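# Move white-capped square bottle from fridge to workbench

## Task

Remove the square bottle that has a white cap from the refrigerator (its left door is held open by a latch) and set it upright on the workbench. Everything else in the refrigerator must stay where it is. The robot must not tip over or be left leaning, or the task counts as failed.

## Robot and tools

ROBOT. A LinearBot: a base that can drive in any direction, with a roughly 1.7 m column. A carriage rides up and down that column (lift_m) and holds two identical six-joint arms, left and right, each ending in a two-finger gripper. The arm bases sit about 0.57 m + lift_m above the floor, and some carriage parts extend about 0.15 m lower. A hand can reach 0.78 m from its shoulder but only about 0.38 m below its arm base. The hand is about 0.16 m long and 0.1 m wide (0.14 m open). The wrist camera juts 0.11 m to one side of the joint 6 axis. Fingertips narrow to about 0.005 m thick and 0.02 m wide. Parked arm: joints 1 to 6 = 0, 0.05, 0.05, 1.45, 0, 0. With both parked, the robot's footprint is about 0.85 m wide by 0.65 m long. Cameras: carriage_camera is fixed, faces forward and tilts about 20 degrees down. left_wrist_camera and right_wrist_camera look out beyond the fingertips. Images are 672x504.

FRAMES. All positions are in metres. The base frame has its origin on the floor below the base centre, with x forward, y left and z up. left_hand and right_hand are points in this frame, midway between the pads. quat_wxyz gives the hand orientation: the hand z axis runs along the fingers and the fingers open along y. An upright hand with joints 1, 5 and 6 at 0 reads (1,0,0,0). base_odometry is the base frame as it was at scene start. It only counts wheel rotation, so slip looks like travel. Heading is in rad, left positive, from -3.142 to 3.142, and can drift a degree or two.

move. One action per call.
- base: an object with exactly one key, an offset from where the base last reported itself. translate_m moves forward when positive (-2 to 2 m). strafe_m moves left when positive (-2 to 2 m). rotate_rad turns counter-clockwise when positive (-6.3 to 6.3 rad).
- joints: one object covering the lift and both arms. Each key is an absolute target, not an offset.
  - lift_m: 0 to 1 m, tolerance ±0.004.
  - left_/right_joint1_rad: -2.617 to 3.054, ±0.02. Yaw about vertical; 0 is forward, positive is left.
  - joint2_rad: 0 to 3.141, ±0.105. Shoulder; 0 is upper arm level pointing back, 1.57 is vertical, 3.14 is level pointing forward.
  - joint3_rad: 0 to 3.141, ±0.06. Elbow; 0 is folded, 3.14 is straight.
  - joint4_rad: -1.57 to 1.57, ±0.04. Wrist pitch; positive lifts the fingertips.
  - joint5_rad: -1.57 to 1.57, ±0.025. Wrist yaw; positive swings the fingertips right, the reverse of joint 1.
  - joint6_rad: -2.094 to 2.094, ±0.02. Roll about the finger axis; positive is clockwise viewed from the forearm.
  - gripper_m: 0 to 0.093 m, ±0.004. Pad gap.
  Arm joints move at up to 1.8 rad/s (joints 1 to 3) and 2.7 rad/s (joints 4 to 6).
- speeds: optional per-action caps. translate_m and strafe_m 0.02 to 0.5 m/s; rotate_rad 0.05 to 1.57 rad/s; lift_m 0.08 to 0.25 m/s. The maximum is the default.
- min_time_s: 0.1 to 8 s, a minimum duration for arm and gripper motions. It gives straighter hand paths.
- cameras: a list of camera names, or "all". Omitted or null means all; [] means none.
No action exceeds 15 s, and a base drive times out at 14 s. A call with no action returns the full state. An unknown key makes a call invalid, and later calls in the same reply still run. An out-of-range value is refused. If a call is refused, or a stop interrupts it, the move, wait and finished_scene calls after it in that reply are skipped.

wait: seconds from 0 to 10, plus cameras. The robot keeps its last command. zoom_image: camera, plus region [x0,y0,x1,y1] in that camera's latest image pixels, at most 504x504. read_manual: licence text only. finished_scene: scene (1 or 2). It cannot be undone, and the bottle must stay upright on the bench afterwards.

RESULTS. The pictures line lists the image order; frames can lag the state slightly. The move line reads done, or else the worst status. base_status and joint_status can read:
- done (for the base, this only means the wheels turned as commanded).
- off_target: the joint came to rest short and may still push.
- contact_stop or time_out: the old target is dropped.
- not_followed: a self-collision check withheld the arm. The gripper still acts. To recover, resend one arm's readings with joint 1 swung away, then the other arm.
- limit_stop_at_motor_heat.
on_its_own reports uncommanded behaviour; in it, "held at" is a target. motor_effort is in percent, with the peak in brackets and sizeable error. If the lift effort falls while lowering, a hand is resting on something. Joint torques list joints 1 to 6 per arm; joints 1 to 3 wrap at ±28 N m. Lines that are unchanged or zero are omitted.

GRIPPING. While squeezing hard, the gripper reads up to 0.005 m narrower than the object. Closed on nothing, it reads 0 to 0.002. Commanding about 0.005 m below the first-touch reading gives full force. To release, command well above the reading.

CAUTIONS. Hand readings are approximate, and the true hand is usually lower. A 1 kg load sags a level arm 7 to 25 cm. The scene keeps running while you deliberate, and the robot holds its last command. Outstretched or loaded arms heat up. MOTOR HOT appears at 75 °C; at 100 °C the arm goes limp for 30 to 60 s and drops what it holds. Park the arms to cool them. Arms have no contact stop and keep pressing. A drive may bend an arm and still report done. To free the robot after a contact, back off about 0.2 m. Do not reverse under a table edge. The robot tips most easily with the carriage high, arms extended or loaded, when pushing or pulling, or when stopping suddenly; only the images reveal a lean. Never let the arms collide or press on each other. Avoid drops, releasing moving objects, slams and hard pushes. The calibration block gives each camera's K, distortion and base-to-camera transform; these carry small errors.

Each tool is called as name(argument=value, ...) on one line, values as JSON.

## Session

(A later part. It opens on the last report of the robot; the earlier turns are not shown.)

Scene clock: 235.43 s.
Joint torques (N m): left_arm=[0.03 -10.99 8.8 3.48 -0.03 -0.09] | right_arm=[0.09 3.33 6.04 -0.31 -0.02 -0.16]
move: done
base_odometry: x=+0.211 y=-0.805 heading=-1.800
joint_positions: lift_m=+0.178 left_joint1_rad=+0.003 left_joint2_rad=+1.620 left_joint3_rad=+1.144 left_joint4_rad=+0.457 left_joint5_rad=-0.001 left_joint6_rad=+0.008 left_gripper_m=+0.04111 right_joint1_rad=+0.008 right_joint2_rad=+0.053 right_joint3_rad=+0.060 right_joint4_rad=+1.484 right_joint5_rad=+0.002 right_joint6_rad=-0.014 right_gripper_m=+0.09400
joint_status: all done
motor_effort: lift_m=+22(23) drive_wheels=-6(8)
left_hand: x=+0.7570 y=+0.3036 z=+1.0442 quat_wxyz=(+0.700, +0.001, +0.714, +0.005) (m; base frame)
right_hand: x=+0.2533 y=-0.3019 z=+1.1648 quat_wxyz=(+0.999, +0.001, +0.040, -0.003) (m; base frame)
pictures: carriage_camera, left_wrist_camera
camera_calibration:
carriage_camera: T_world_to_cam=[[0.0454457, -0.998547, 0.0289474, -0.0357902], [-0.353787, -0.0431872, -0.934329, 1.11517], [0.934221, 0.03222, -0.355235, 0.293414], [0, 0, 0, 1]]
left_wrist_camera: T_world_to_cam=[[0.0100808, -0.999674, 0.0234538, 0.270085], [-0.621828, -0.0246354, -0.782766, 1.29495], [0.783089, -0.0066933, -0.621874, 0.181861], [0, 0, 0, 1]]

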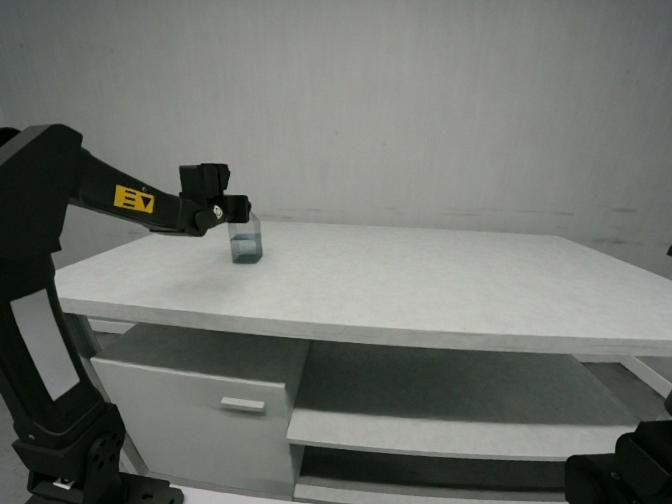

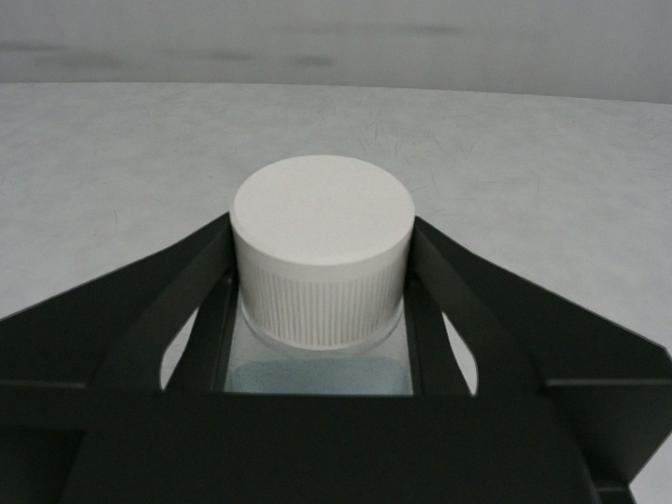

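move(joints={"lift_m": 0.169, "left_joint4_rad": 0.50}, speeds={"lift_m": 0.08}, min_time_s=1.2, cameras=[])

move(joints={"lift_m": 0.166, "left_joint4_rad": 0.455}, speeds={"lift_m": 0.08}, min_time_s=1.2, cameras=["carriage_camera", "left_wrist_camera"])

zoom_image(camera="carriage_camera", region=[160, 130, 340, 340])

Scene clock: 257.13 s.
Joint torques (N m): left_arm=[0.05 -11 8.8 2.63 -0.03 -0.09] | right_arm=[0.08 3.36 6.04 -0.3 -0.02 -0.16]
move: done
base_odometry: x=+0.211 y=-0.805 heading=-1.800
joint_positions: lift_m=+0.169 left_joint1_rad=+0.003 left_joint2_rad=+1.620 left_joint3_rad=+1.144 left_joint4_rad=+0.469 left_joint5_rad=-0.001 left_joint6_rad=+0.008 left_gripper_m=+0.04111 right_joint1_rad=+0.008 right_joint2_rad=+0.053 right_joint3_rad=+0.060 right_joint4_rad=+1.484 right_joint5_rad=+0.002 right_joint6_rad=-0.014 right_gripper_m=+0.09400
joint_status: all done
motor_effort: lift_m=+22(22) drive_wheels=+5(7)
left_hand: x=+0.7571 y=+0.3034 z=+1.0382 quat_wxyz=(+0.705, +0.002, +0.710, +0.004) (m; base frame)
right_hand: x=+0.2533 y=-0.3019 z=+1.1558 quat_wxyz=(+0.999, +0.001, +0.040, -0.003) (m; base frame)
pictures: none

Scene clock: 258.63 s.
Joint torques (N m): left_arm=[0.06 -10.96 8.57 2.12 -0.03 -0.09] | right_arm=[0.08 3.34 6.05 -0.3 -0.02 -0.16]
move: done
base_odometry: x=+0.211 y=-0.805 heading=-1.800
joint_positions: lift_m=+0.166 left_joint1_rad=+0.003 left_joint2_rad=+1.620 left_joint3_rad=+1.147 left_joint4_rad=+0.469 left_joint5_rad=-0.001 left_joint6_rad=+0.008 left_gripper_m=+0.04111 right_joint1_rad=+0.008 right_joint2_rad=+0.053 right_joint3_rad=+0.060 right_joint4_rad=+1.484 right_joint5_rad=+0.002 right_joint6_rad=-0.014 right_gripper_m=+0.09400
joint_status: all done
motor_effort: lift_m=+21(23) drive_wheels=+6(8)
left_hand: x=+0.7572 y=+0.3034 z=+1.0368 quat_wxyz=(+0.706, +0.002, +0.708, +0.004) (m; base frame)
right_hand: x=+0.2533 y=-0.3019 z=+1.1530 quat_wxyz=(+0.999, +0.001, +0.040, -0.003) (m; base frame)
pictures: carriage_camera, left_wrist_camera
camera_calibration:
carriage_camera: T_world_to_cam=[[0.0454457, -0.998547, 0.0289474, -0.0354469], [-0.353787, -0.0431872, -0.934329, 1.10409], [0.934221, 0.03222, -0.355235, 0.2892], [0, 0, 0, 1]]
left_wrist_camera: T_world_to_cam=[[0.00895946, -0.999682, 0.0235606, 0.270866], [-0.60983, -0.0241353, -0.792164, 1.28983], [0.792481, -0.00727059, -0.609853, 0.157707], [0, 0, 0, 1]]

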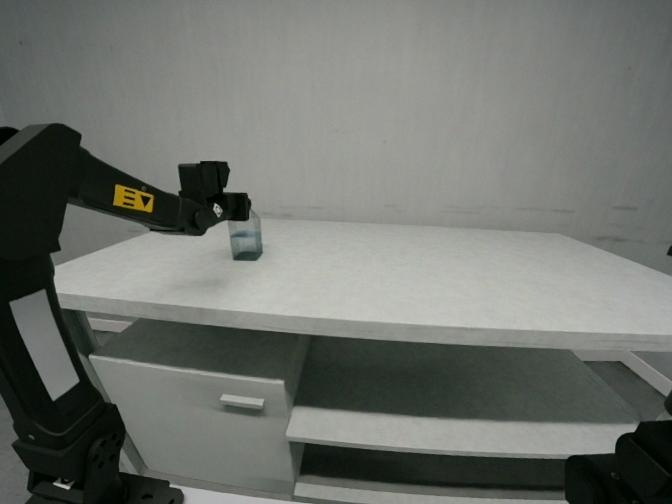

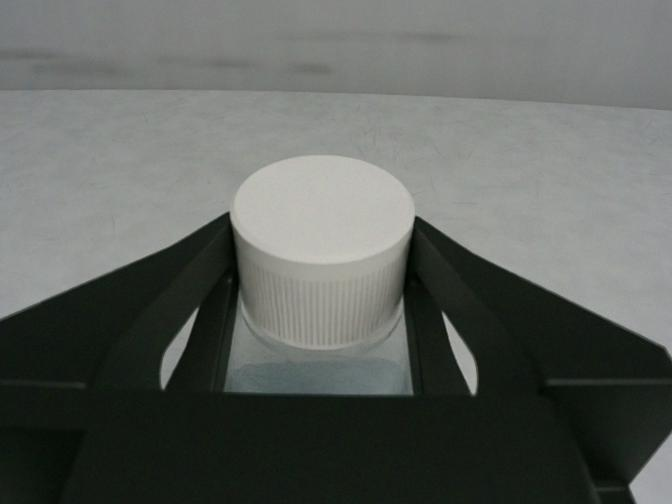

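Scaled by 2.400 from the camera's 672x504 image, which has a finer 960x720 frame.

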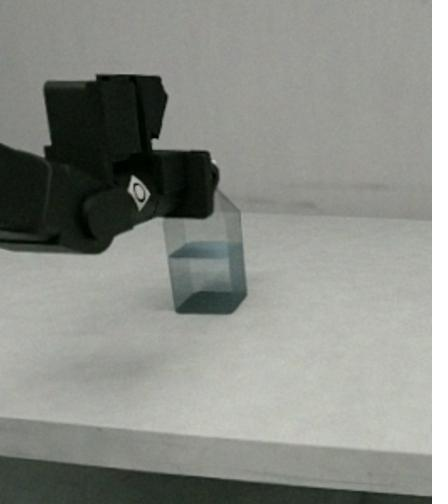

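move(joints={"lift_m": 0.161, "left_joint4_rad": 0.445}, speeds={"lift_m": 0.08}, min_time_s=0.6, cameras=[])

move(joints={"left_gripper_m": 0.07}, min_time_s=2, cameras=["carriage_camera", "left_wrist_camera"])

Scene clock: 269.67 s.
Joint torques (N m): left_arm=[0.05 -10.58 8.24 2 -0.03 -0.08] | right_arm=[0.08 3.33 6.04 -0.31 -0.02 -0.15]
move: done
base_odometry: x=+0.211 y=-0.805 heading=-1.800
joint_positions: lift_m=+0.161 left_joint1_rad=+0.003 left_joint2_rad=+1.616 left_joint3_rad=+1.152 left_joint4_rad=+0.469 left_joint5_rad=-0.001 left_joint6_rad=+0.008 left_gripper_m=+0.04111 right_joint1_rad=+0.008 right_joint2_rad=+0.053 right_joint3_rad=+0.060 right_joint4_rad=+1.485 right_joint5_rad=+0.002 right_joint6_rad=-0.014 right_gripper_m=+0.09400
joint_status: all done
motor_effort: lift_m=+21(21) drive_wheels=-6(8)
left_hand: x=+0.7566 y=+0.3034 z=+1.0363 quat_wxyz=(+0.709, +0.002, +0.705, +0.004) (m; base frame)
right_hand: x=+0.2532 y=-0.3019 z=+1.1480 quat_wxyz=(+0.999, +0.001, +0.040, -0.003) (m; base frame)
pictures: none

Scene clock: 271.93 s.
Joint torques (N m): left_arm=[0.05 -10.56 8.23 2.17 -0.03 -0.09] | right_arm=[0.08 3.34 6.04 -0.3 -0.02 -0.15]
move: done
base_odometry: x=+0.211 y=-0.805 heading=-1.800
joint_positions: lift_m=+0.161 left_joint1_rad=+0.003 left_joint2_rad=+1.616 left_joint3_rad=+1.152 left_joint4_rad=+0.454 left_joint5_rad=-0.001 left_joint6_rad=+0.008 left_gripper_m=+0.06989 right_joint1_rad=+0.008 right_joint2_rad=+0.053 right_joint3_rad=+0.060 right_joint4_rad=+1.485 right_joint5_rad=+0.002 right_joint6_rad=-0.014 right_gripper_m=+0.09400
joint_status: all done
motor_effort: lift_m=+21(21) drive_wheels=+5(8)
left_hand: x=+0.7566 y=+0.3034 z=+1.0325 quat_wxyz=(+0.704, +0.002, +0.711, +0.004) (m; base frame)
right_hand: x=+0.2532 y=-0.3019 z=+1.1480 quat_wxyz=(+0.999, +0.001, +0.040, -0.003) (m; base frame)
pictures: carriage_camera, left_wrist_camera
camera_calibration:
carriage_camera: T_world_to_cam=[[0.0454457, -0.998547, 0.0289474, -0.035302], [-0.353787, -0.0431872, -0.934329, 1.09941], [0.934221, 0.03222, -0.355235, 0.287422], [0, 0, 0, 1]]
left_wrist_camera: T_world_to_cam=[[0.00910315, -0.999682, 0.0235244, 0.270899], [-0.614654, -0.0241502, -0.788427, 1.28584], [0.788744, -0.00728219, -0.614678, 0.163388], [0, 0, 0, 1]]

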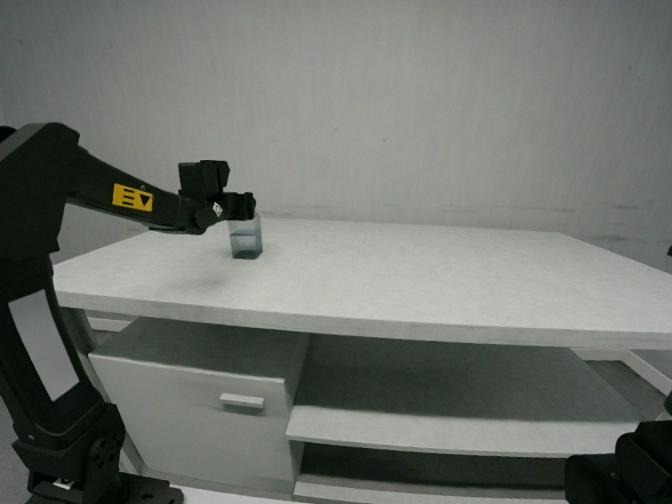

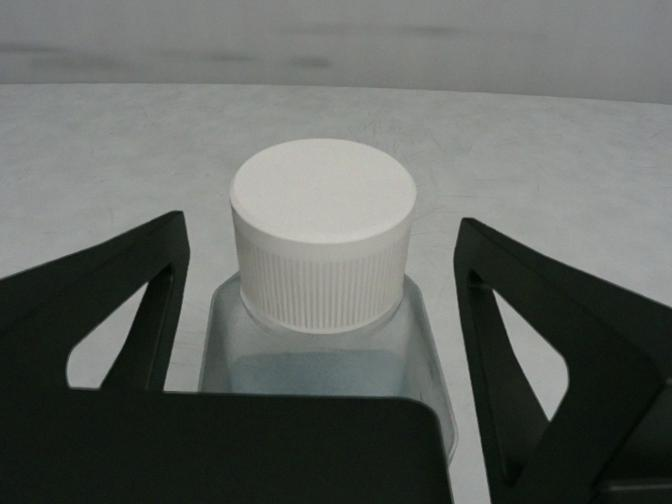

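move(base={"translate_m": -0.25}, speeds={"translate_m": 0.12}, cameras=["carriage_camera", "left_wrist_camera"])

zoom_image(camera="carriage_camera", region=[160, 130, 340, 340])

Scene clock: 280.13 s.
Joint torques (N m): left_arm=[0.05 -10.62 8.29 2.22 -0.04 -0.08] | right_arm=[0.12 3.33 6.02 -0.29 -0.02 -0.15]
move: done
base_odometry: x=+0.267 y=-0.561 heading=-1.799
base_status: done
joint_positions: lift_m=+0.161 left_joint1_rad=+0.003 left_joint2_rad=+1.616 left_joint3_rad=+1.152 left_joint4_rad=+0.450 left_joint5_rad=-0.001 left_joint6_rad=+0.008 left_gripper_m=+0.06989 right_joint1_rad=+0.008 right_joint2_rad=+0.053 right_joint3_rad=+0.060 right_joint4_rad=+1.484 right_joint5_rad=+0.002 right_joint6_rad=-0.014 right_gripper_m=+0.09400
motor_effort: lift_m=+21(21) drive_wheels=-3(16)
left_hand: x=+0.7566 y=+0.3034 z=+1.0315 quat_wxyz=(+0.702, +0.002, +0.712, +0.004) (m; base frame)
right_hand: x=+0.2535 y=-0.3019 z=+1.1479 quat_wxyz=(+0.999, +0.001, +0.040, -0.003) (m; base frame)
pictures: carriage_camera, left_wrist_camera
camera_calibration:
carriage_camera: T_world_to_cam=[[0.0454457, -0.998547, 0.0289474, -0.035302], [-0.353787, -0.0431872, -0.934329, 1.09941], [0.934221, 0.03222, -0.355235, 0.287422], [0, 0, 0, 1]]
left_wrist_camera: T_world_to_cam=[[0.00920181, -0.999682, 0.023499, 0.270875], [-0.617957, -0.0241605, -0.78584, 1.28486], [0.786158, -0.00729022, -0.617983, 0.168131], [0, 0, 0, 1]]

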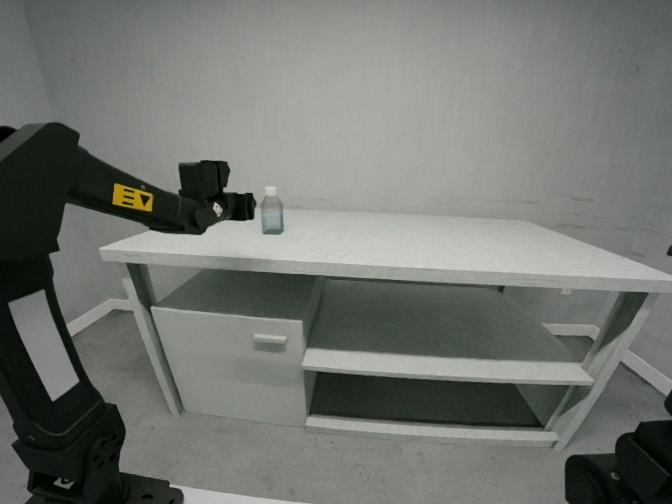

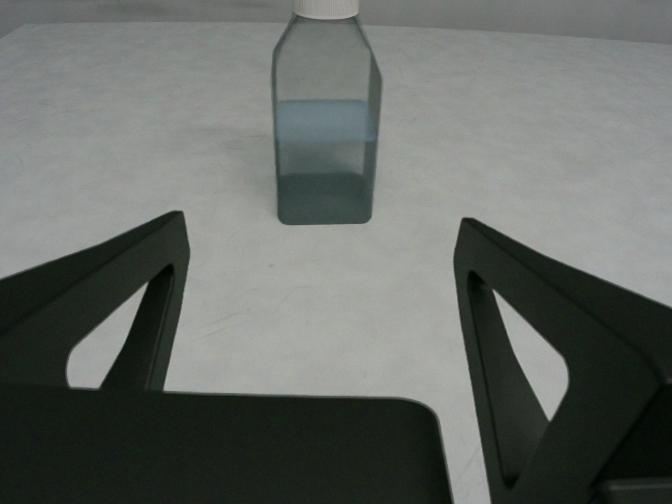

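Scaled by 2.400 from the camera's 672x504 image, which has a finer 960x720 frame.

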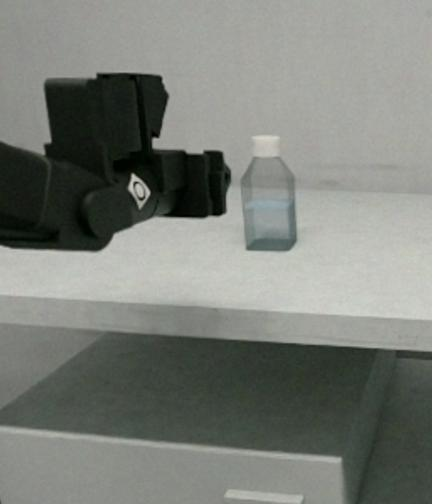

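finished_scene(scene=2)

The scene is finished: the task was done.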